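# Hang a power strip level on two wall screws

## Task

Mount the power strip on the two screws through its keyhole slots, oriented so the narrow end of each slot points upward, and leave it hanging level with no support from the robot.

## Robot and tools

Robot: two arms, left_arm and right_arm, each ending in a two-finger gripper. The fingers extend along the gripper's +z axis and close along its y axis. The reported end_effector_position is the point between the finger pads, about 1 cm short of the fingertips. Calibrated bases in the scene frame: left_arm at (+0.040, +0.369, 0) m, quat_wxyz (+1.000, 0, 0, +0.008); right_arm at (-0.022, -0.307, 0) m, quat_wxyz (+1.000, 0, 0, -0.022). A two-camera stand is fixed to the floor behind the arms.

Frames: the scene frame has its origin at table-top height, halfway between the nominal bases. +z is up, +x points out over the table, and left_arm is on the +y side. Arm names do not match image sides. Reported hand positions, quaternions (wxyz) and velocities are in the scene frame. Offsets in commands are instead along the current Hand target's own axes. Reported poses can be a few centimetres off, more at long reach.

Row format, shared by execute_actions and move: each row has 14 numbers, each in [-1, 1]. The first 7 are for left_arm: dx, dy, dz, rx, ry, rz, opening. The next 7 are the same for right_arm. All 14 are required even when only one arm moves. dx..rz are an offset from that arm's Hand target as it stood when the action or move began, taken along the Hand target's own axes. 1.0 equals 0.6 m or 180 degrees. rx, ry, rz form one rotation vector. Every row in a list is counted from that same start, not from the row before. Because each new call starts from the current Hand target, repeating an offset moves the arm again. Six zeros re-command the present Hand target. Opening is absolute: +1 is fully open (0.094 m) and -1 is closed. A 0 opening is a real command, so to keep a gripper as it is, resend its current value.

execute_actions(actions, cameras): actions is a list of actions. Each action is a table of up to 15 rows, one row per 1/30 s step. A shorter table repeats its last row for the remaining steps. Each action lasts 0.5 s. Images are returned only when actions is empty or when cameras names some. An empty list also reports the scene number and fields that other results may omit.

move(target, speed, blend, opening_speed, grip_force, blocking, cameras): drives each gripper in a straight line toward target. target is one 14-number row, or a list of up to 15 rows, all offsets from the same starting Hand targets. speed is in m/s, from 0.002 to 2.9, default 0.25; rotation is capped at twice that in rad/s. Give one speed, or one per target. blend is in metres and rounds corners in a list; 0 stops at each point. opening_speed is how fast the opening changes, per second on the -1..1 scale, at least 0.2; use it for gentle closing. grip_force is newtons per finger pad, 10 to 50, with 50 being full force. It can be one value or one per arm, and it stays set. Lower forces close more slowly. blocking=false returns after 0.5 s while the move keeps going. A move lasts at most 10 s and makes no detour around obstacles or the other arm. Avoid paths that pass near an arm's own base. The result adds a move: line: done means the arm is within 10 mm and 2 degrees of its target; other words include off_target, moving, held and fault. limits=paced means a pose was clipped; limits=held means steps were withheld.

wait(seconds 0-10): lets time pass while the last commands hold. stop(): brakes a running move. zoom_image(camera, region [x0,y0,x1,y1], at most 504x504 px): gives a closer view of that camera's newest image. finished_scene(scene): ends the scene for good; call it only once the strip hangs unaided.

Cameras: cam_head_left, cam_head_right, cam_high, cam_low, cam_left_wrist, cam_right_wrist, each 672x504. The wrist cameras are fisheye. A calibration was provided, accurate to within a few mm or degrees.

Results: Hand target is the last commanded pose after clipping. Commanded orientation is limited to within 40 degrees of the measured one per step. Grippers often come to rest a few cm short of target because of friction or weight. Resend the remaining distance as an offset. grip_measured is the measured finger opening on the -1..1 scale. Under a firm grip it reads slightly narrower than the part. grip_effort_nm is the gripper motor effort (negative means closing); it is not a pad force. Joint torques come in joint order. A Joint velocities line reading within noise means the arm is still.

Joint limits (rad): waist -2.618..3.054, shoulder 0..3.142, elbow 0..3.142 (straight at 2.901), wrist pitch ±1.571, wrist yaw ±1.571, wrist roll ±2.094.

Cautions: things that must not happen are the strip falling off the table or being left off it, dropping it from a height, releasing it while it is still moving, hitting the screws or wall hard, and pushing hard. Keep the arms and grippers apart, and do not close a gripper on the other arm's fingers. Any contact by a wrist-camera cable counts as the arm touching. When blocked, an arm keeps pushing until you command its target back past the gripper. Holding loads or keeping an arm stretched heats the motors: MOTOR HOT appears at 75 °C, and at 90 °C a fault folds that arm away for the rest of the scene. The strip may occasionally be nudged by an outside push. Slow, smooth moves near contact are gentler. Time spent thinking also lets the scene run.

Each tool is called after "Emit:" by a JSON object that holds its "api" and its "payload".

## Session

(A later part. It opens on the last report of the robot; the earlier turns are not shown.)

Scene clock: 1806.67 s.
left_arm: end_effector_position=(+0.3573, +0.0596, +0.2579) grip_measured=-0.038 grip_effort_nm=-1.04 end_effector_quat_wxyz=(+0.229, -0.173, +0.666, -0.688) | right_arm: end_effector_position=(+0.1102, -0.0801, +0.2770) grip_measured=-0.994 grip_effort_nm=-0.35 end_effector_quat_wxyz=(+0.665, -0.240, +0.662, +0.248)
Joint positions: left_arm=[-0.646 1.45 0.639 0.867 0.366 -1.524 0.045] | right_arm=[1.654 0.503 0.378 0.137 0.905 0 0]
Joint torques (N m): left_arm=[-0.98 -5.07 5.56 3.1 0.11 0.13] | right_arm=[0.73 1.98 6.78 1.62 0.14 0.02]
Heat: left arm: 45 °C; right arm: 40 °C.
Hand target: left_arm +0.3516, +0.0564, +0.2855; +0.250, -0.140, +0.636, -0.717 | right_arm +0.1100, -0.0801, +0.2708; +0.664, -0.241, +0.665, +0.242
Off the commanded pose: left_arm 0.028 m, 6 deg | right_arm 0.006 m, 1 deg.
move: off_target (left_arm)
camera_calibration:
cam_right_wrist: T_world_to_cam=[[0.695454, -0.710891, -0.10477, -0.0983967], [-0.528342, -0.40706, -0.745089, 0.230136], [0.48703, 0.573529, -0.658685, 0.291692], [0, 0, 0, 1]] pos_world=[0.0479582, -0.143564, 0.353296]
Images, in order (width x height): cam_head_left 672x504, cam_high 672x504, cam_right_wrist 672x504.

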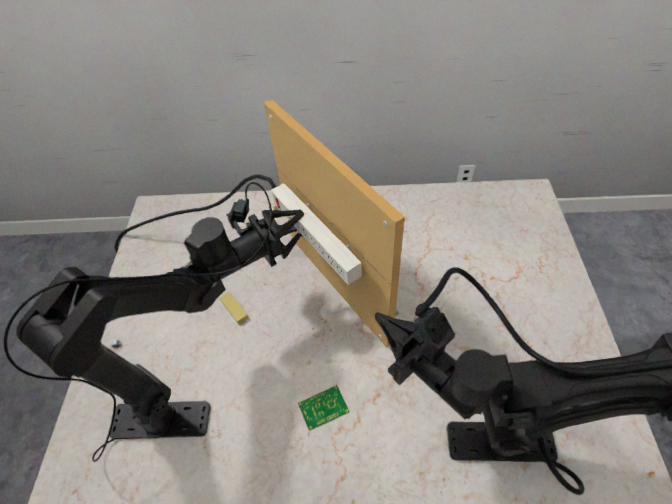

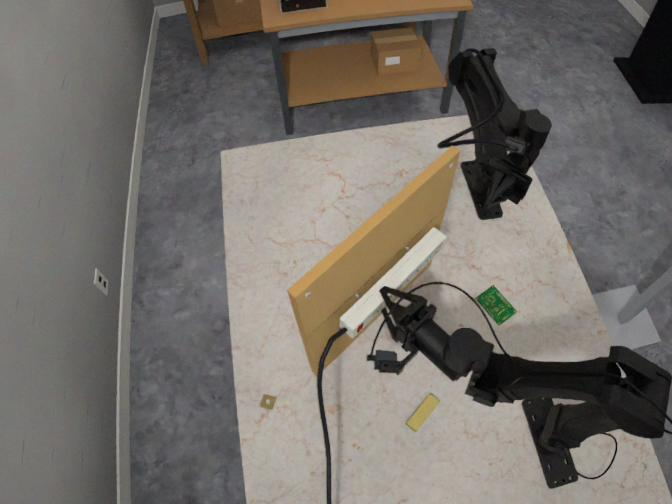

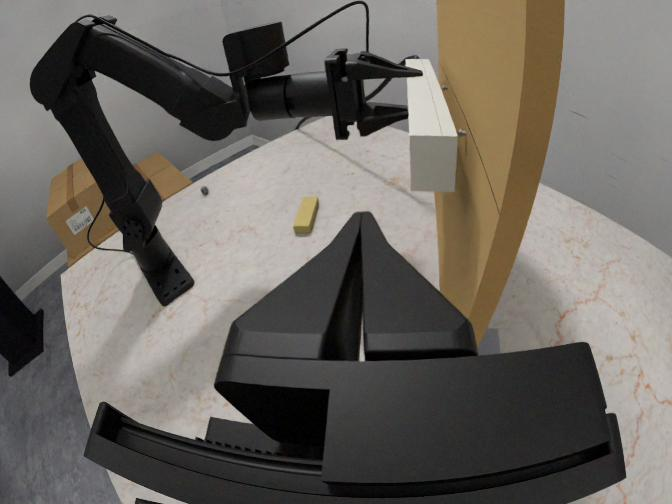

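Emit:
{"api": "move", "payload": {"target": [-0.0025,-0.0088,0.0178,0,0,0,-0.35,0,0,0,0,0,0,-1], "speed": 0.04, "cameras": ["cam_high","cam_head_left","cam_right_wrist"]}}

Emit:
{"api": "zoom_image", "payload": {"camera": "cam_high", "region": [320, 220, 460, 360]}}

Emit:
{"api": "zoom_image", "payload": {"camera": "cam_head_left", "region": [250, 170, 390, 310]}}

Emit:
{"api": "zoom_image", "payload": {"camera": "cam_right_wrist", "region": [360, 50, 500, 190]}}

Scene clock: 1830.37 s.
left_arm: end_effector_position=(+0.3569, +0.0559, +0.2514) grip_measured=-0.038 grip_effort_nm=-1.04 end_effector_quat_wxyz=(+0.224, -0.175, +0.671, -0.685) | right_arm: end_effector_position=(+0.1102, -0.0801, +0.2770) grip_measured=-0.994 grip_effort_nm=-0.34 end_effector_quat_wxyz=(+0.665, -0.240, +0.662, +0.248)
Joint positions: left_arm=[-0.655 1.465 0.639 0.867 0.36 -1.524 0.045] | right_arm=[1.654 0.503 0.378 0.137 0.905 0 0]
Joint torques (N m): left_arm=[-0.88 -5.11 8.68 2.82 0.08 0.12] | right_arm=[0.53 2 6.87 1.65 0.16 0.01]
Heat: left arm: 44 °C; right arm: 40 °C.
Hand target: left_arm +0.3575, +0.0486, +0.2925; +0.250, -0.140, +0.636, -0.717 | right_arm +0.1100, -0.0801, +0.2708; +0.664, -0.241, +0.665, +0.242
Off the commanded pose: left_arm 0.042 m, 7 deg | right_arm 0.006 m, 1 deg.
move: off_target (left_arm)
camera_calibration:
cam_right_wrist: T_world_to_cam=[[0.695454, -0.710891, -0.10477, -0.0983967], [-0.528342, -0.40706, -0.745089, 0.230136], [0.48703, 0.573529, -0.658685, 0.291692], [0, 0, 0, 1]] pos_world=[0.0479582, -0.143564, 0.353296]
Images, in order (width x height): cam_head_left 672x504, cam_high 672x504, cam_right_wrist 672x504.

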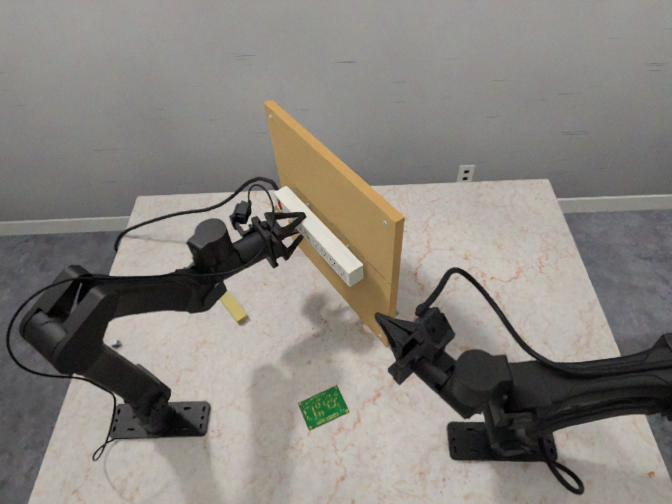

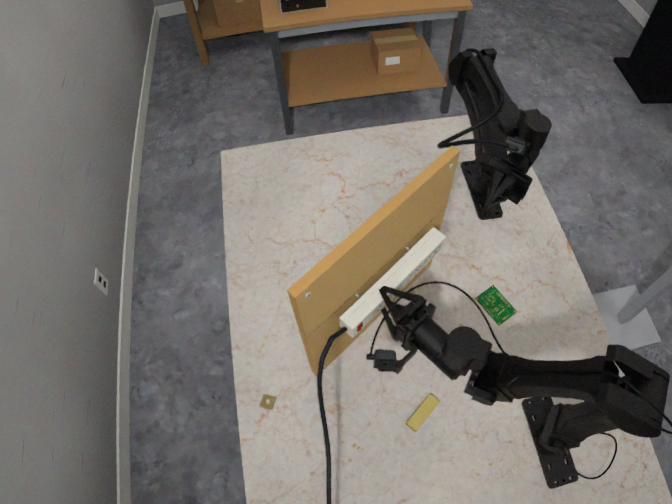

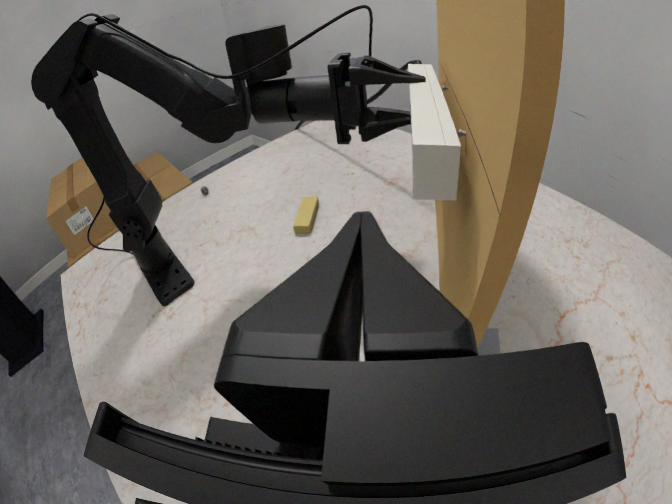

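Scaled by 3.600 from the camera's 672x504 image, which has a finer 960x720 frame.

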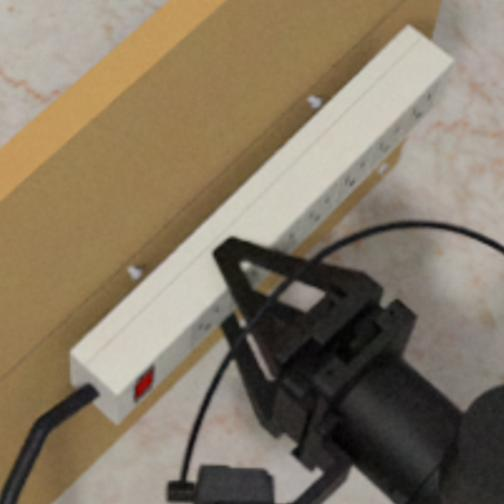

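Scaled by 3.600 from the camera's 672x504 image, which has a finer 960x720 frame.

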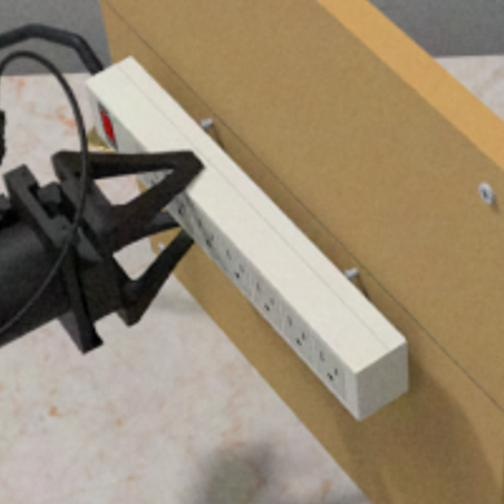

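Scaled by 3.600 from the camera's 672x504 image, which has a finer 960x720 frame.

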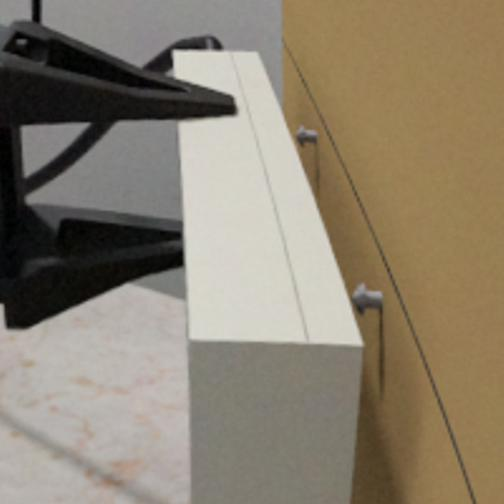

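Emit:
{"api": "move", "payload": {"target": [-0.004,-0.032,0.004,0,0,0,-0.35,0,0,0,0,0,0,-1], "speed": 0.04}}

Scene clock: 1835.77 s.
left_arm: end_effector_position=(+0.3612, +0.0534, +0.2575) grip_measured=-0.038 grip_effort_nm=-1.04 end_effector_quat_wxyz=(+0.219, -0.182, +0.678, -0.677) | right_arm: end_effector_position=(+0.1102, -0.0801, +0.2770) grip_measured=-0.994 grip_effort_nm=-0.34 end_effector_quat_wxyz=(+0.665, -0.240, +0.662, +0.248)
Joint positions: left_arm=[-0.655 1.452 0.686 0.781 0.357 -1.525 0.045] | right_arm=[1.654 0.503 0.378 0.137 0.905 0 0]
Joint torques (N m): left_arm=[-0.83 -8.01 8.75 2.78 0.1 0.13] | right_arm=[0.55 1.85 6.79 1.65 0.12 0.02]
Heat: left arm: 44 °C; right arm: 40 °C.
Hand target: left_arm +0.3572, +0.0492, +0.3121; +0.250, -0.140, +0.636, -0.717 | right_arm +0.1100, -0.0801, +0.2708; +0.664, -0.241, +0.665, +0.242
Off the commanded pose: left_arm 0.055 m, 9 deg | right_arm 0.006 m, 1 deg.
move: off_target (left_arm)

Emit:
{"api": "move", "payload": {"target": [0.002,-0.018,0.002,0.012,0,0,-0.35,0,0,0,0,0,0,-1], "speed": 0.04, "cameras": ["cam_high","cam_head_left","cam_right_wrist"]}}

Emit:
{"api": "zoom_image", "payload": {"camera": "cam_high", "region": [320, 220, 460, 360]}}

Emit:
{"api": "zoom_image", "payload": {"camera": "cam_head_left", "region": [250, 170, 390, 310]}}

Emit:
{"api": "zoom_image", "payload": {"camera": "cam_right_wrist", "region": [360, 50, 500, 190]}}

Scene clock: 1845.23 s.
left_arm: end_effector_position=(+0.3597, +0.0531, +0.2606) grip_measured=-0.038 grip_effort_nm=-1.04 end_effector_quat_wxyz=(+0.217, -0.185, +0.675, -0.681) | right_arm: end_effector_position=(+0.1102, -0.0801, +0.2770) grip_measured=-0.994 grip_effort_nm=-0.35 end_effector_quat_wxyz=(+0.665, -0.240, +0.662, +0.248)
Joint positions: left_arm=[-0.66 1.445 0.686 0.781 0.353 -1.537 0.045] | right_arm=[1.654 0.503 0.378 0.137 0.905 0 0]
Joint torques (N m): left_arm=[-1.02 -7.83 8.85 3.15 0.11 0.1] | right_arm=[0.47 1.94 6.9 1.65 0.11 0.02]
Heat: left arm: 44 °C; right arm: 40 °C.
Hand target: left_arm +0.3549, +0.0482, +0.3227; +0.252, -0.135, +0.622, -0.729 | right_arm +0.1100, -0.0801, +0.2708; +0.664, -0.241, +0.665, +0.242
Off the commanded pose: left_arm 0.062 m, 11 deg | right_arm 0.006 m, 1 deg.
move: off_target (left_arm)
camera_calibration:
cam_right_wrist: T_world_to_cam=[[0.695454, -0.710891, -0.10477, -0.0983967], [-0.528342, -0.40706, -0.745089, 0.230136], [0.48703, 0.573529, -0.658685, 0.291692], [0, 0, 0, 1]] pos_world=[0.0479582, -0.143564, 0.353296]
Images, in order (width x height): cam_head_left 672x504, cam_high 672x504, cam_right_wrist 672x504.

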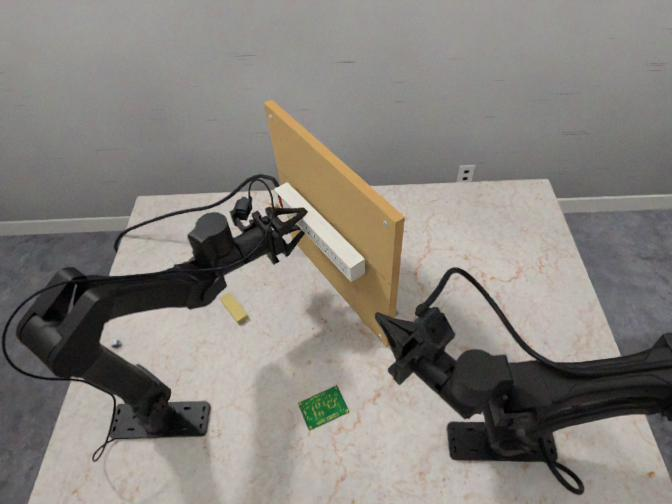

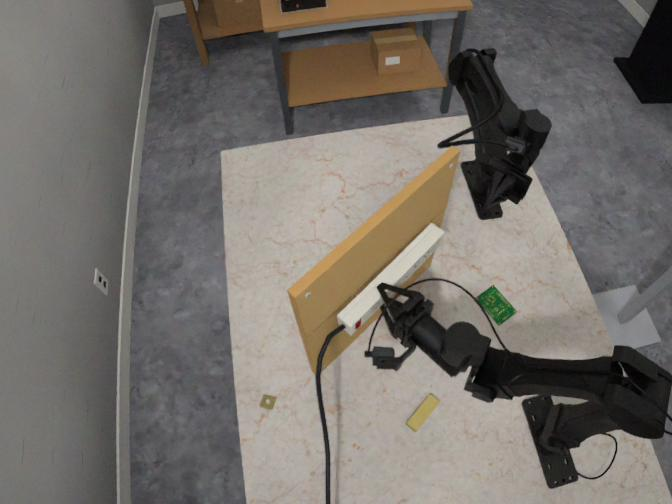

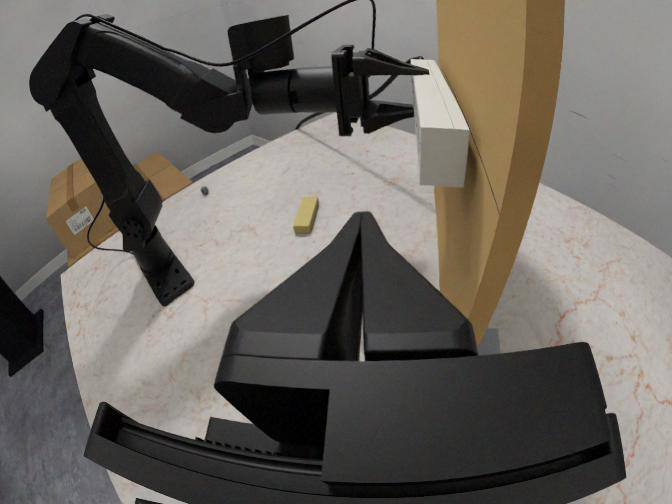

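Scaled by 3.600 from the camera's 672x504 image, which has a finer 960x720 frame.

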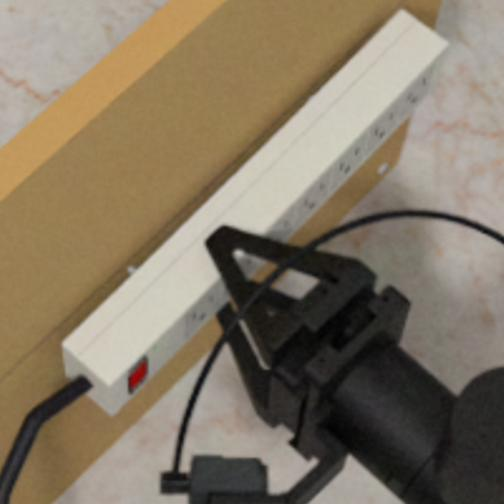

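Scaled by 3.600 from the camera's 672x504 image, which has a finer 960x720 frame.

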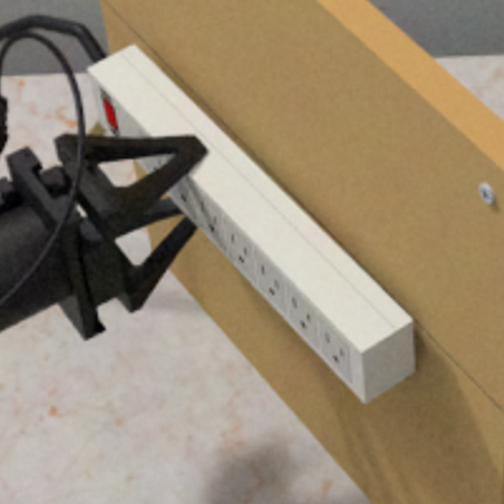

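Scaled by 3.600 from the camera's 672x504 image, which has a finer 960x720 frame.

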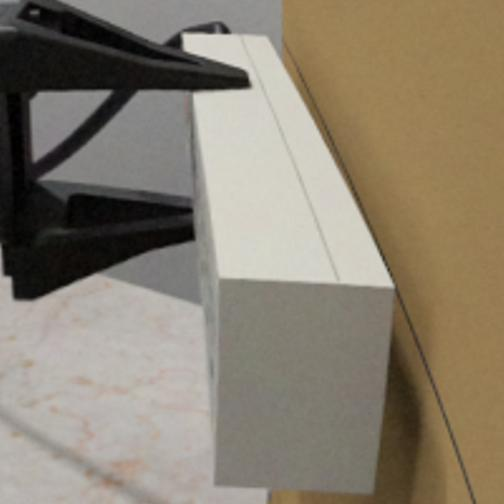

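Emit:
{"api": "move", "payload": {"target": [-0.004,-0.012,0.0,0.006,0,0.01,-0.35,0,0,0,0,0,0,-1], "speed": 0.04, "cameras": ["cam_high","cam_head_left","cam_right_wrist"]}}

Emit:
{"api": "zoom_image", "payload": {"camera": "cam_high", "region": [320, 220, 460, 360]}}

Emit:
{"api": "zoom_image", "payload": {"camera": "cam_head_left", "region": [250, 170, 390, 310]}}

Emit:
{"api": "zoom_image", "payload": {"camera": "cam_right_wrist", "region": [360, 50, 500, 190]}}

Scene clock: 1872.60 s.
left_arm: end_effector_position=(+0.3588, +0.0540, +0.2660) grip_measured=-0.038 grip_effort_nm=-1.04 end_effector_quat_wxyz=(+0.224, -0.178, +0.671, -0.684) | right_arm: end_effector_position=(+0.1102, -0.0801, +0.2770) grip_measured=-0.994 grip_effort_nm=-0.35 end_effector_quat_wxyz=(+0.665, -0.240, +0.662, +0.248)
Joint positions: left_arm=[-0.66 1.436 0.686 0.788 0.352 -1.526 0.045] | right_arm=[1.654 0.503 0.378 0.137 0.905 0 0]
Joint torques (N m): left_arm=[-0.43 -7.56 9.31 3.14 0.18 0.27] | right_arm=[0.66 1.88 6.9 1.61 0.11 0.02]
Heat: left arm: 46 °C; right arm: 40 °C.
Hand target: left_arm +0.3555, +0.0502, +0.3300; +0.265, -0.123, +0.618, -0.730 | right_arm +0.1100, -0.0801, +0.2708; +0.664, -0.241, +0.665, +0.242
Off the commanded pose: left_arm 0.064 m, 11 deg | right_arm 0.006 m, 1 deg.
move: off_target (left_arm)
camera_calibration:
cam_right_wrist: T_world_to_cam=[[0.695454, -0.710891, -0.10477, -0.0983967], [-0.528342, -0.40706, -0.745089, 0.230136], [0.48703, 0.573529, -0.658685, 0.291692], [0, 0, 0, 1]] pos_world=[0.0479582, -0.143564, 0.353296]
Images, in order (width x height): cam_head_left 672x504, cam_high 672x504, cam_right_wrist 672x504.

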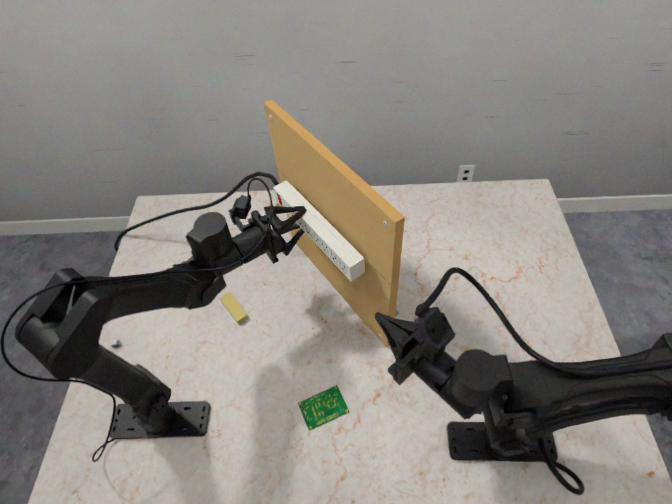

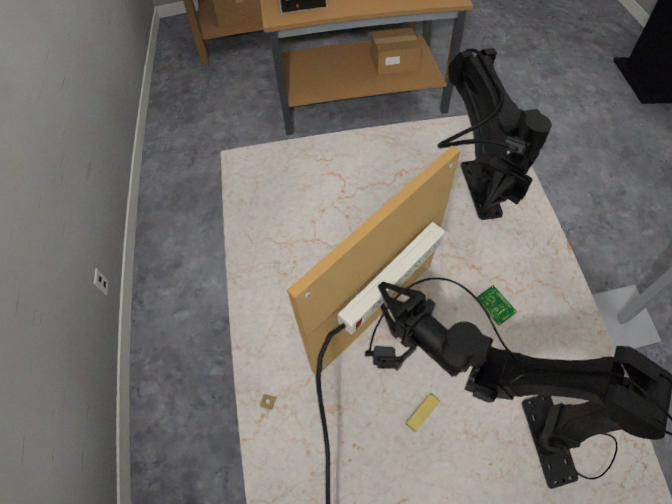

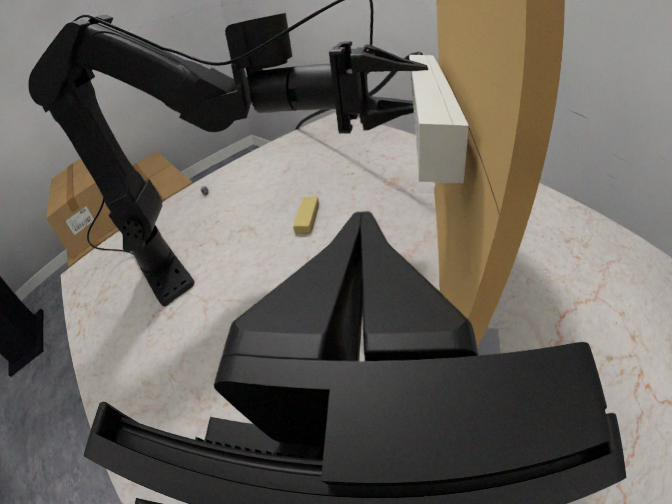

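Scaled by 3.600 from the camera's 672x504 image, which has a finer 960x720 frame.

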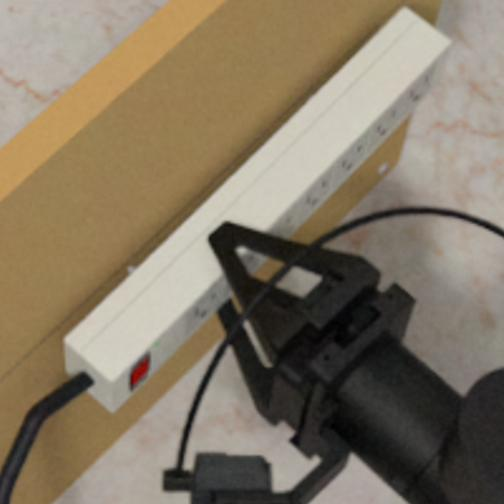

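Scaled by 3.600 from the camera's 672x504 image, which has a finer 960x720 frame.

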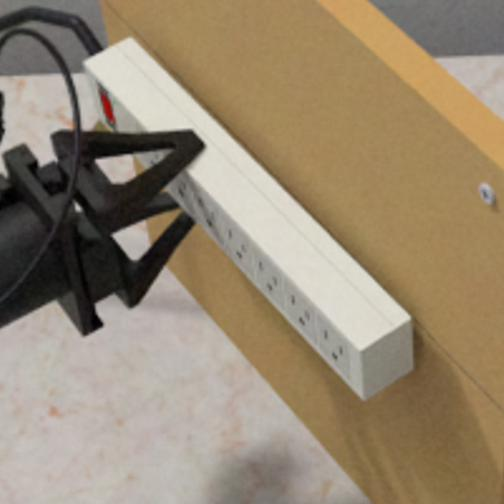

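Scaled by 3.600 from the camera's 672x504 image, which has a finer 960x720 frame.

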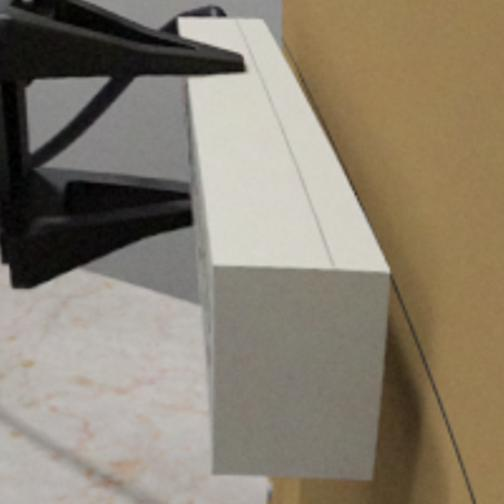

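Emit:
{"api": "move", "payload": {"target": [0,0.002,0.025,0,0,0,-0.35,0,0,0,0,0,0,-1], "speed": 0.04, "cameras": ["cam_high","cam_head_left","cam_right_wrist"]}}

Emit:
{"api": "zoom_image", "payload": {"camera": "cam_high", "region": [320, 220, 460, 360]}}

Emit:
{"api": "zoom_image", "payload": {"camera": "cam_head_left", "region": [250, 170, 390, 310]}}

Emit:
{"api": "zoom_image", "payload": {"camera": "cam_right_wrist", "region": [360, 50, 500, 190]}}

Scene clock: 1891.23 s.
left_arm: end_effector_position=(+0.3640, +0.0470, +0.2818) grip_measured=-0.038 grip_effort_nm=-1.04 end_effector_quat_wxyz=(+0.232, -0.168, +0.662, -0.692) | right_arm: end_effector_position=(+0.1102, -0.0801, +0.2770) grip_measured=-0.994 grip_effort_nm=-0.34 end_effector_quat_wxyz=(+0.665, -0.240, +0.662, +0.248)
Joint positions: left_arm=[-0.667 1.456 0.737 0.79 0.348 -1.52 0.045] | right_arm=[1.654 0.503 0.378 0.137 0.905 0 0]
Joint torques (N m): left_arm=[-1.4 -4.88 9.69 3.09 0.04 0.21] | right_arm=[0.59 1.87 6.82 1.62 0.12 0.08]
Heat: left arm: 47 °C; right arm: 40 °C.
Hand target: left_arm +0.3633, +0.0375, +0.3318; +0.265, -0.123, +0.618, -0.730 | right_arm +0.1100, -0.0801, +0.2708; +0.664, -0.241, +0.665, +0.242
Off the commanded pose: left_arm 0.051 m, 9 deg | right_arm 0.006 m, 1 deg.
move: off_target (left_arm)
camera_calibration:
cam_right_wrist: T_world_to_cam=[[0.695454, -0.710891, -0.10477, -0.0983967], [-0.528342, -0.40706, -0.745089, 0.230136], [0.48703, 0.573529, -0.658685, 0.291692], [0, 0, 0, 1]] pos_world=[0.0479582, -0.143564, 0.353296]
Images, in order (width x height): cam_head_left 672x504, cam_high 672x504, cam_right_wrist 672x504.

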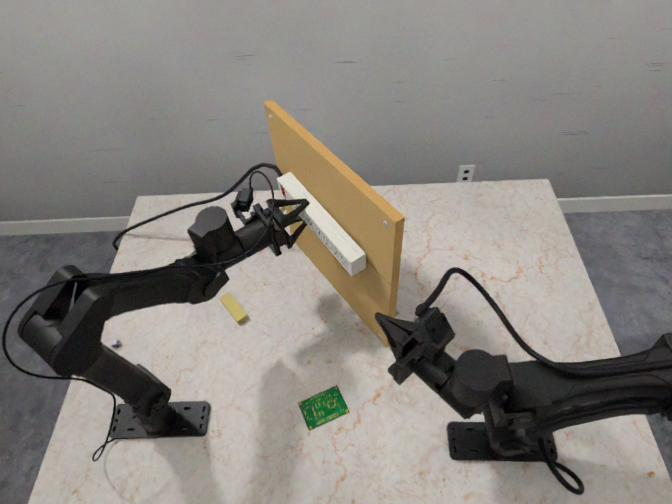

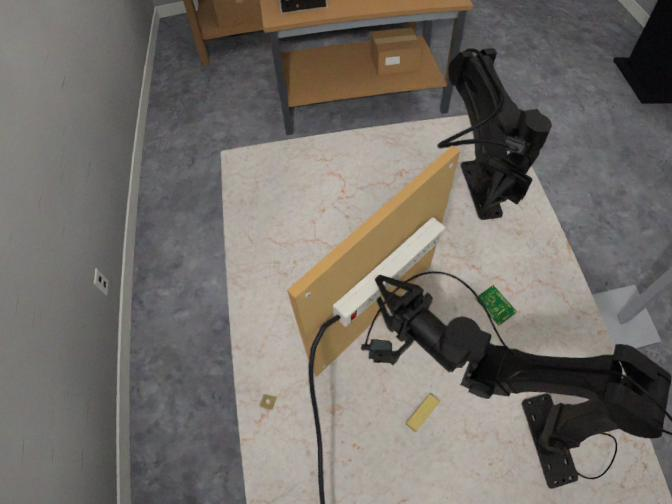

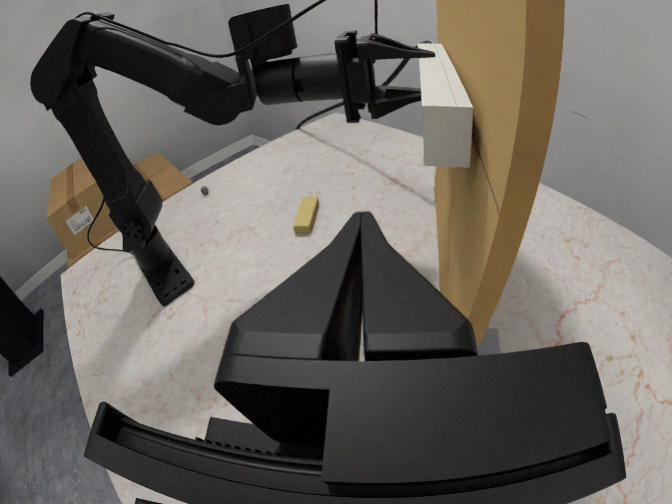

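Scaled by 3.600 from the camera's 672x504 image, which has a finer 960x720 frame.

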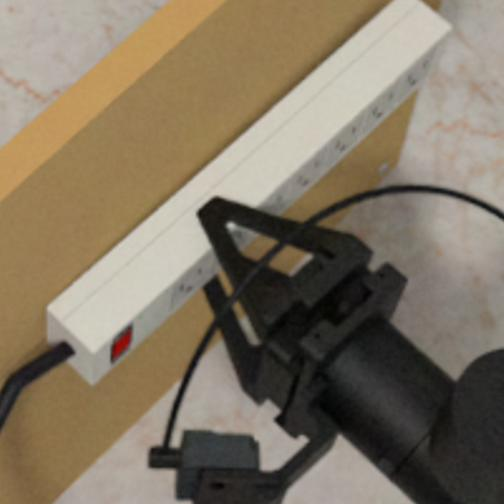

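Scaled by 3.600 from the camera's 672x504 image, which has a finer 960x720 frame.

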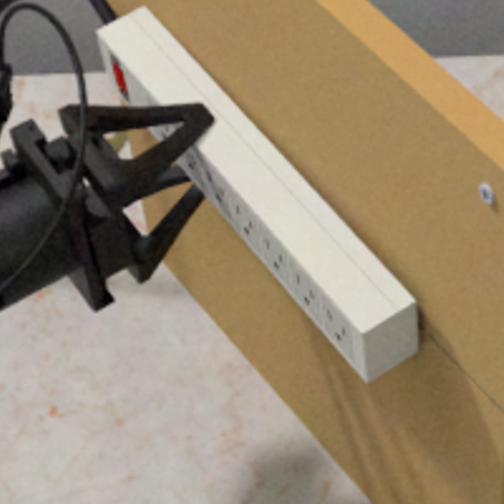

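Scaled by 3.600 from the camera's 672x504 image, which has a finer 960x720 frame.

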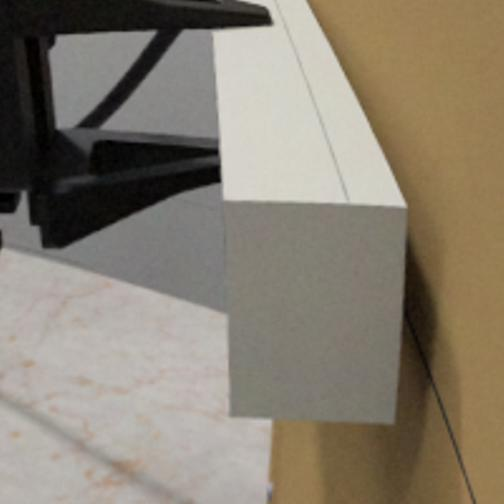

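Emit:
{"api": "move", "payload": {"target": [0.001,0.012,0,0,0,0,-0.35,0,0,0,0,0,0,-1], "speed": 0.03}}

Emit:
{"api": "move", "payload": {"target": [0.001,0.01,0,0,0,0,-0.35,0,0,0,0,0,0,-1], "speed": 0.03}}

Scene clock: 1901.30 s.
left_arm: end_effector_position=(+0.3642, +0.0465, +0.2821) grip_measured=-0.038 grip_effort_nm=-1.04 end_effector_quat_wxyz=(+0.233, -0.167, +0.661, -0.694) | right_arm: end_effector_position=(+0.1102, -0.0801, +0.2770) grip_measured=-0.994 grip_effort_nm=-0.34 end_effector_quat_wxyz=(+0.665, -0.240, +0.662, +0.248)
Joint positions: left_arm=[-0.667 1.46 0.737 0.799 0.349 -1.521 0.045] | right_arm=[1.654 0.503 0.378 0.137 0.905 0 0]
Joint torques (N m): left_arm=[-1.42 -3.58 8.91 3.28 0.02 0.23] | right_arm=[0.68 1.94 6.94 1.63 0.14 0.03]
Heat: left arm: 46 °C; right arm: 40 °C.
Hand target: left_arm +0.3645, +0.0365, +0.3247; +0.265, -0.123, +0.618, -0.730 | right_arm +0.1100, -0.0801, +0.2708; +0.664, -0.241, +0.665, +0.242
Off the commanded pose: left_arm 0.044 m, 9 deg | right_arm 0.006 m, 1 deg.
move: off_target (left_arm)

Scene clock: 1902.10 s.
left_arm: end_effector_position=(+0.3643, +0.0463, +0.2823) grip_measured=-0.038 grip_effort_nm=-1.04 end_effector_quat_wxyz=(+0.231, -0.164, +0.660, -0.696) | right_arm: end_effector_position=(+0.1102, -0.0801, +0.2770) grip_measured=-0.994 grip_effort_nm=-0.34 end_effector_quat_wxyz=(+0.665, -0.240, +0.662, +0.248)
Joint positions: left_arm=[-0.663 1.465 0.737 0.809 0.359 -1.523 0.045] | right_arm=[1.654 0.503 0.378 0.137 0.905 0 0]
Joint torques (N m): left_arm=[-1.83 -2.67 8.31 3.42 -0.11 0.23] | right_arm=[0.66 1.92 6.86 1.62 0.15 0.04]
Heat: left arm: 47 °C; right arm: 40 °C.
Hand target: left_arm +0.3654, +0.0356, +0.3190; +0.265, -0.123, +0.618, -0.730 | right_arm +0.1100, -0.0801, +0.2708; +0.664, -0.241, +0.665, +0.242
Off the commanded pose: left_arm 0.038 m, 9 deg | right_arm 0.006 m, 1 deg.
move: off_target (left_arm)

Emit:
{"api": "move", "payload": {"target": [0.001,0.01,0,0,0,0,-0.35,0,0,0,0,0,0,-1], "speed": 0.03}}

Emit:
{"api": "move", "payload": {"target": [0.001,0.01,0,0,0,0,-0.35,0,0,0,0,0,0,-1], "speed": 0.03, "cameras": ["cam_high","cam_head_left","cam_right_wrist"]}}

Emit:
{"api": "zoom_image", "payload": {"camera": "cam_high", "region": [320, 220, 460, 360]}}

Emit:
{"api": "zoom_image", "payload": {"camera": "cam_right_wrist", "region": [360, 50, 500, 190]}}

Scene clock: 1910.50 s.
left_arm: end_effector_position=(+0.3642, +0.0465, +0.2817) grip_measured=-0.038 grip_effort_nm=-1.04 end_effector_quat_wxyz=(+0.232, -0.161, +0.654, -0.702) | right_arm: end_effector_position=(+0.1102, -0.0801, +0.2770) grip_measured=-0.994 grip_effort_nm=-0.34 end_effector_quat_wxyz=(+0.665, -0.240, +0.662, +0.248)
Joint positions: left_arm=[-0.66 1.477 0.727 0.849 0.366 -1.528 0.045] | right_arm=[1.654 0.503 0.378 0.137 0.905 0 0]
Joint torques (N m): left_arm=[-2.1 -2.11 8.39 3.27 -0.19 0.28] | right_arm=[0.61 1.94 6.86 1.63 0.14 0]
Heat: left arm: 48 °C; right arm: 40 °C.
Hand target: left_arm +0.3663, +0.0347, +0.3131; +0.265, -0.123, +0.617, -0.730 | right_arm +0.1100, -0.0801, +0.2708; +0.664, -0.241, +0.665, +0.242
Off the commanded pose: left_arm 0.034 m, 8 deg | right_arm 0.006 m, 1 deg.
move: off_target (left_arm)

Scene clock: 1911.43 s.
left_arm: end_effector_position=(+0.3640, +0.0466, +0.2808) grip_measured=-0.038 grip_effort_nm=-1.04 end_effector_quat_wxyz=(+0.233, -0.158, +0.648, -0.708) | right_arm: end_effector_position=(+0.1102, -0.0801, +0.2770) grip_measured=-0.994 grip_effort_nm=-0.34 end_effector_quat_wxyz=(+0.665, -0.240, +0.662, +0.248)
Joint positions: left_arm=[-0.659 1.492 0.714 0.897 0.37 -1.535 0.045] | right_arm=[1.654 0.503 0.378 0.137 0.905 0 0]
Joint torques (N m): left_arm=[-2.3 -1.88 8.68 3.02 -0.24 0.36] | right_arm=[0.62 1.87 6.72 1.64 0.17 0]
Heat: left arm: 48 °C; right arm: 40 °C.
Hand target: left_arm +0.3673, +0.0338, +0.3071; +0.265, -0.123, +0.618, -0.730 | right_arm +0.1100, -0.0801, +0.2708; +0.664, -0.241, +0.665, +0.242
Off the commanded pose: left_arm 0.030 m, 7 deg | right_arm 0.006 m, 1 deg.
move: off_target (left_arm)
camera_calibration:
cam_right_wrist: T_world_to_cam=[[0.695454, -0.710891, -0.10477, -0.0983967], [-0.528342, -0.40706, -0.745089, 0.230136], [0.48703, 0.573529, -0.658685, 0.291692], [0, 0, 0, 1]] pos_world=[0.0479582, -0.143564, 0.353296]
Images, in order (width x height): cam_head_left 672x504, cam_high 672x504, cam_right_wrist 672x504.

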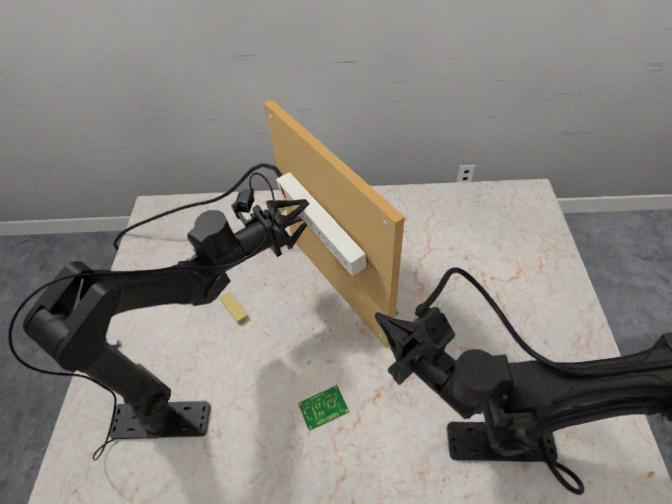

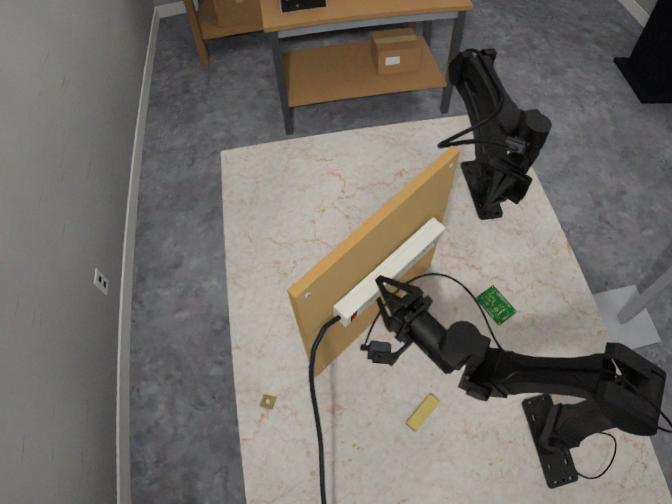

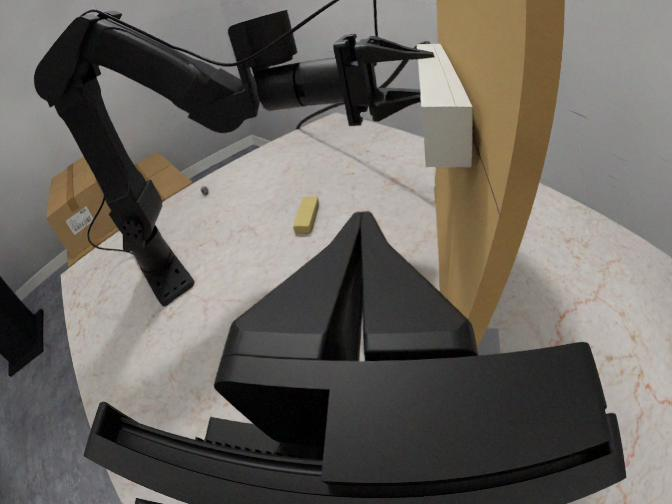

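Scaled by 3.600 from the camera's 672x504 image, which has a finer 960x720 frame.

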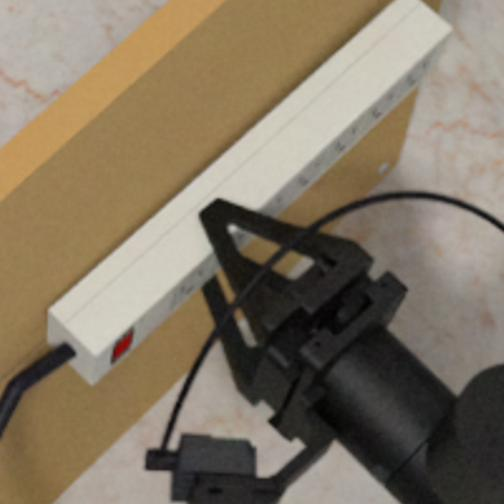

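Scaled by 3.600 from the camera's 672x504 image, which has a finer 960x720 frame.

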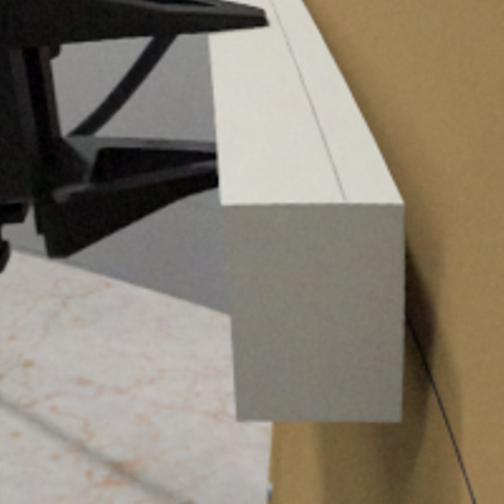

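Emit:
{"api": "move", "payload": {"target": [0,-0.005,-0.035,0,0,0,-0.35,0,0,0,0,0,0,-1], "speed": 0.04}}

Emit:
{"api": "move", "payload": {"target": [0.002,0.012,0,0.0,0,0,-0.35,0,0,0,0,0,0,-1], "speed": 0.04}}

Scene clock: 1924.03 s.
left_arm: end_effector_position=(+0.3620, +0.0486, +0.2804) grip_measured=-0.038 grip_effort_nm=-1.04 end_effector_quat_wxyz=(-0.236, +0.156, -0.643, +0.712) | right_arm: end_effector_position=(+0.1102, -0.0801, +0.2770) grip_measured=-0.994 grip_effort_nm=-0.35 end_effector_quat_wxyz=(+0.665, -0.240, +0.662, +0.248)
Joint positions: left_arm=[-0.659 1.492 0.695 0.932 0.369 -1.538 0.045] | right_arm=[1.654 0.503 0.378 0.137 0.905 0 0]
Joint torques (N m): left_arm=[-0.18 -6.79 5.2 2.75 0.02 0.35] | right_arm=[0.68 1.66 6.9 1.62 0.17 0]
Heat: left arm: 47 °C; right arm: 40 °C.
Hand target: left_arm +0.3560, +0.0517, +0.3058; -0.265, +0.123, -0.617, +0.730 | right_arm +0.1100, -0.0801, +0.2708; +0.664, -0.241, +0.665, +0.242
Off the commanded pose: left_arm 0.026 m, 6 deg | right_arm 0.006 m, 1 deg.
move: off_target (left_arm)

Scene clock: 1924.83 s.
left_arm: end_effector_position=(+0.3606, +0.0502, +0.2810) grip_measured=-0.038 grip_effort_nm=-1.04 end_effector_quat_wxyz=(-0.240, +0.153, -0.638, +0.715) | right_arm: end_effector_position=(+0.1102, -0.0801, +0.2770) grip_measured=-0.994 grip_effort_nm=-0.34 end_effector_quat_wxyz=(+0.665, -0.240, +0.662, +0.248)
Joint positions: left_arm=[-0.659 1.492 0.682 0.958 0.366 -1.535 0.045] | right_arm=[1.654 0.503 0.378 0.137 0.905 0 0]
Joint torques (N m): left_arm=[-0.36 -4.97 5.19 2.8 0.03 0.34] | right_arm=[0.68 1.87 6.84 1.64 0.11 0.02]
Heat: left arm: 47 °C; right arm: 40 °C.
Hand target: left_arm +0.3567, +0.0503, +0.2987; -0.265, +0.123, -0.617, +0.730 | right_arm +0.1100, -0.0801, +0.2708; +0.664, -0.241, +0.665, +0.242
Off the commanded pose: left_arm 0.018 m, 5 deg | right_arm 0.006 m, 1 deg.
move: off_target (left_arm)

Emit:
{"api": "move", "payload": {"target": [0.001,0.022,-0.002,-0.02,0,0,-0.35,0,0,0,0,0,0,-1], "speed": 0.04}}

Scene clock: 1931.50 s.
left_arm: end_effector_position=(+0.3608, +0.0501, +0.2800) grip_measured=-0.038 grip_effort_nm=-1.05 end_effector_quat_wxyz=(-0.241, +0.152, -0.640, +0.713) | right_arm: end_effector_position=(+0.1102, -0.0801, +0.2770) grip_measured=-0.994 grip_effort_nm=-0.34 end_effector_quat_wxyz=(+0.665, -0.240, +0.662, +0.248)
Joint positions: left_arm=[-0.659 1.492 0.682 0.954 0.366 -1.53 0.045] | right_arm=[1.654 0.503 0.378 0.137 0.905 0 0]
Joint torques (N m): left_arm=[-0.29 -5.56 5.23 2.04 -0.01 0.51] | right_arm=[0.66 1.81 6.87 1.65 0.13 0.03]
Heat: left arm: 46 °C; right arm: 40 °C.
Hand target: left_arm +0.3586, +0.0497, +0.2856; -0.261, +0.131, -0.640, +0.711 | right_arm +0.1100, -0.0801, +0.2708; +0.664, -0.241, +0.665, +0.242
Off the commanded pose: left_arm 0.006 m, 3 deg | right_arm 0.006 m, 1 deg.
move: off_target (left_arm)

Emit:
{"api": "move", "payload": {"target": [0.001,0.016,-0.002,0,0,0,-0.35,0,0,0,0,0,0,-1], "speed": 0.04}}

Emit:
{"api": "move", "payload": {"target": [0.001,0.01,-0.002,0,0,0,-0.35,0,0,0,0,0,0,-1], "speed": 0.04}}

Scene clock: 1938.77 s.
left_arm: end_effector_position=(+0.3605, +0.0503, +0.2794) grip_measured=-0.038 grip_effort_nm=-1.04 end_effector_quat_wxyz=(-0.244, +0.150, -0.636, +0.717) | right_arm: end_effector_position=(+0.1102, -0.0801, +0.2770) grip_measured=-0.994 grip_effort_nm=-0.34 end_effector_quat_wxyz=(+0.665, -0.240, +0.662, +0.248)
Joint positions: left_arm=[-0.659 1.503 0.674 0.986 0.366 -1.531 0.045] | right_arm=[1.654 0.503 0.378 0.137 0.905 0 0]
Joint torques (N m): left_arm=[-0.08 -4.31 4.42 2.19 0.02 0.5] | right_arm=[0.61 1.78 6.86 1.6 0.16 0.02]
Heat: left arm: 44 °C; right arm: 40 °C.
Hand target: left_arm +0.3594, +0.0500, +0.2759; -0.261, +0.131, -0.640, +0.711 | right_arm +0.1100, -0.0801, +0.2708; +0.664, -0.241, +0.665, +0.242
Off the commanded pose: left_arm 0.004 m, 3 deg | right_arm 0.006 m, 1 deg.
move: off_target (left_arm)

Scene clock: 1939.73 s.
left_arm: end_effector_position=(+0.3601, +0.0507, +0.2743) grip_measured=-0.039 grip_effort_nm=-1.04 end_effector_quat_wxyz=(-0.256, +0.138, -0.636, +0.714) | right_arm: end_effector_position=(+0.1102, -0.0801, +0.2770) grip_measured=-0.994 grip_effort_nm=-0.35 end_effector_quat_wxyz=(+0.665, -0.240, +0.662, +0.248)
Joint positions: left_arm=[-0.659 1.519 0.658 1.024 0.366 -1.499 0.045] | right_arm=[1.654 0.503 0.378 0.137 0.905 0 0]
Joint torques (N m): left_arm=[0.12 -4.26 4.44 2.11 0.04 0.2] | right_arm=[0.62 1.88 6.8 1.62 0.18 0.01]
Heat: left arm: 44 °C; right arm: 40 °C.
Hand target: left_arm +0.3595, +0.0504, +0.2697; -0.261, +0.131, -0.640, +0.711 | right_arm +0.1100, -0.0801, +0.2708; +0.664, -0.241, +0.665, +0.242
Off the commanded pose: left_arm 0.005 m, 1 deg | right_arm 0.006 m, 1 deg.
move: done

Emit:
{"api": "move", "payload": {"target": [0.001,0.012,-0.002,0,0,0,-0.35,0,0,0,0,0,0,-1], "speed": 0.04, "cameras": ["cam_high","cam_head_left","cam_right_wrist"]}}

Emit:
{"api": "zoom_image", "payload": {"camera": "cam_high", "region": [320, 220, 460, 360]}}

Emit:
{"api": "zoom_image", "payload": {"camera": "cam_head_left", "region": [250, 170, 390, 310]}}

Emit:
{"api": "zoom_image", "payload": {"camera": "cam_right_wrist", "region": [360, 50, 500, 190]}}

Scene clock: 1950.10 s.
left_arm: end_effector_position=(+0.3598, +0.0509, +0.2729) grip_measured=-0.039 grip_effort_nm=-1.04 end_effector_quat_wxyz=(-0.262, +0.133, -0.630, +0.719) | right_arm: end_effector_position=(+0.1102, -0.0801, +0.2770) grip_measured=-0.994 grip_effort_nm=-0.34 end_effector_quat_wxyz=(+0.665, -0.240, +0.662, +0.248)
Joint positions: left_arm=[-0.659 1.539 0.646 1.077 0.366 -1.495 0.045] | right_arm=[1.654 0.503 0.378 0.137 0.905 0 0]
Joint torques (N m): left_arm=[0.2 -4.19 4.18 1.95 0.05 0.14] | right_arm=[0.7 1.83 6.79 1.64 0.16 0.06]
Heat: left arm: 43 °C; right arm: 40 °C.
Hand target: left_arm +0.3598, +0.0507, +0.2625; -0.261, +0.131, -0.640, +0.711 | right_arm +0.1100, -0.0801, +0.2708; +0.664, -0.241, +0.665, +0.242
Off the commanded pose: left_arm 0.011 m, 2 deg | right_arm 0.006 m, 1 deg.
move: off_target (left_arm)
camera_calibration:
cam_right_wrist: T_world_to_cam=[[0.695454, -0.710891, -0.10477, -0.0983967], [-0.528342, -0.40706, -0.745089, 0.230136], [0.48703, 0.573529, -0.658685, 0.291692], [0, 0, 0, 1]] pos_world=[0.0479582, -0.143564, 0.353296]
Images, in order (width x height): cam_head_left 672x504, cam_high 672x504, cam_right_wrist 672x504.

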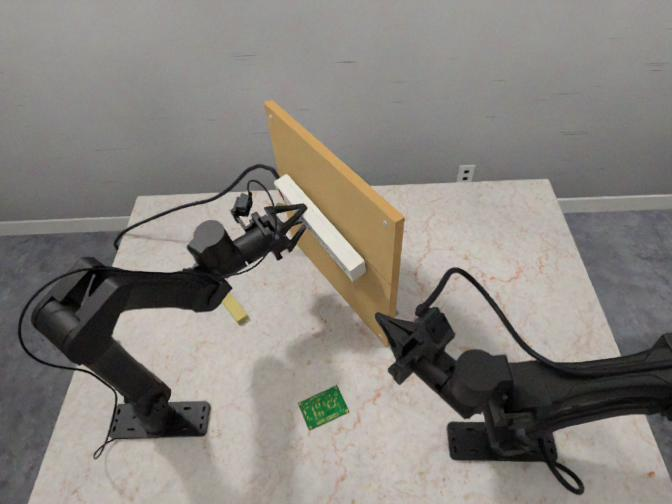

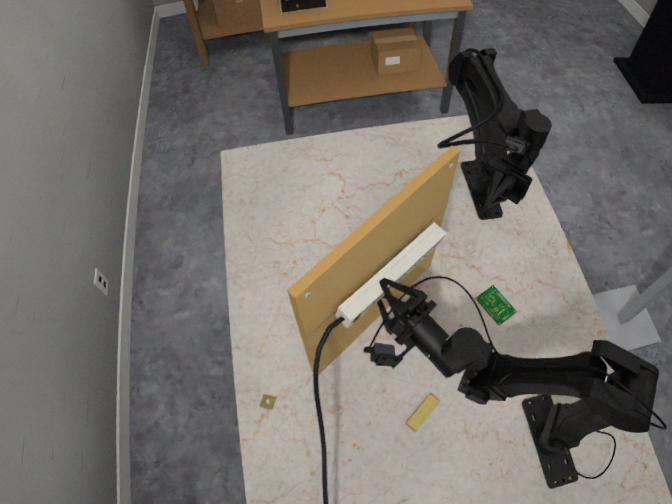

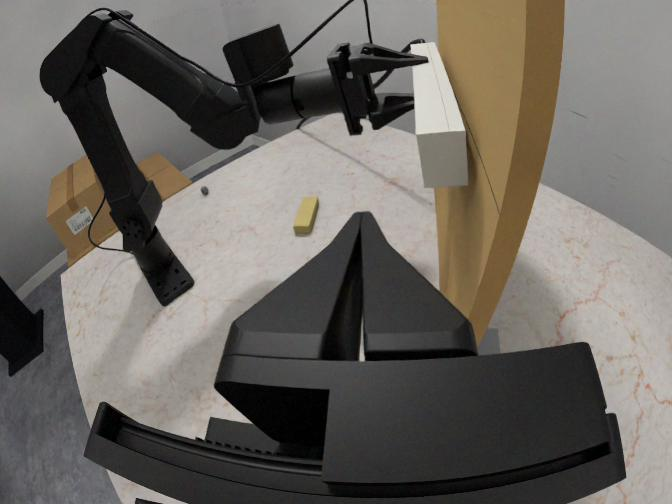

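Scaled by 3.600 from the camera's 672x504 image, which has a finer 960x720 frame.

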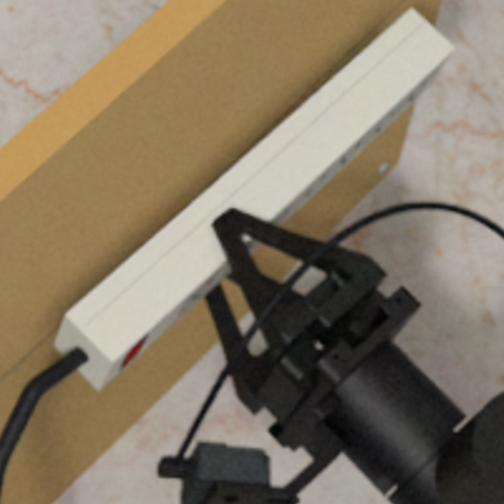

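Scaled by 3.600 from the camera's 672x504 image, which has a finer 960x720 frame.

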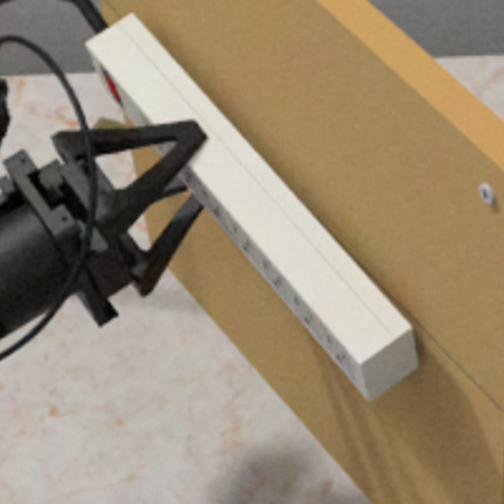

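Scaled by 3.600 from the camera's 672x504 image, which has a finer 960x720 frame.

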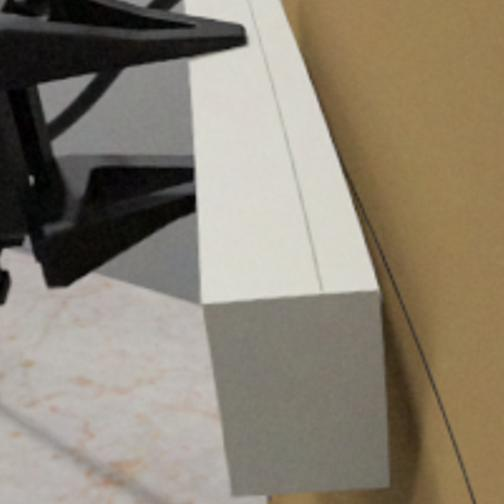

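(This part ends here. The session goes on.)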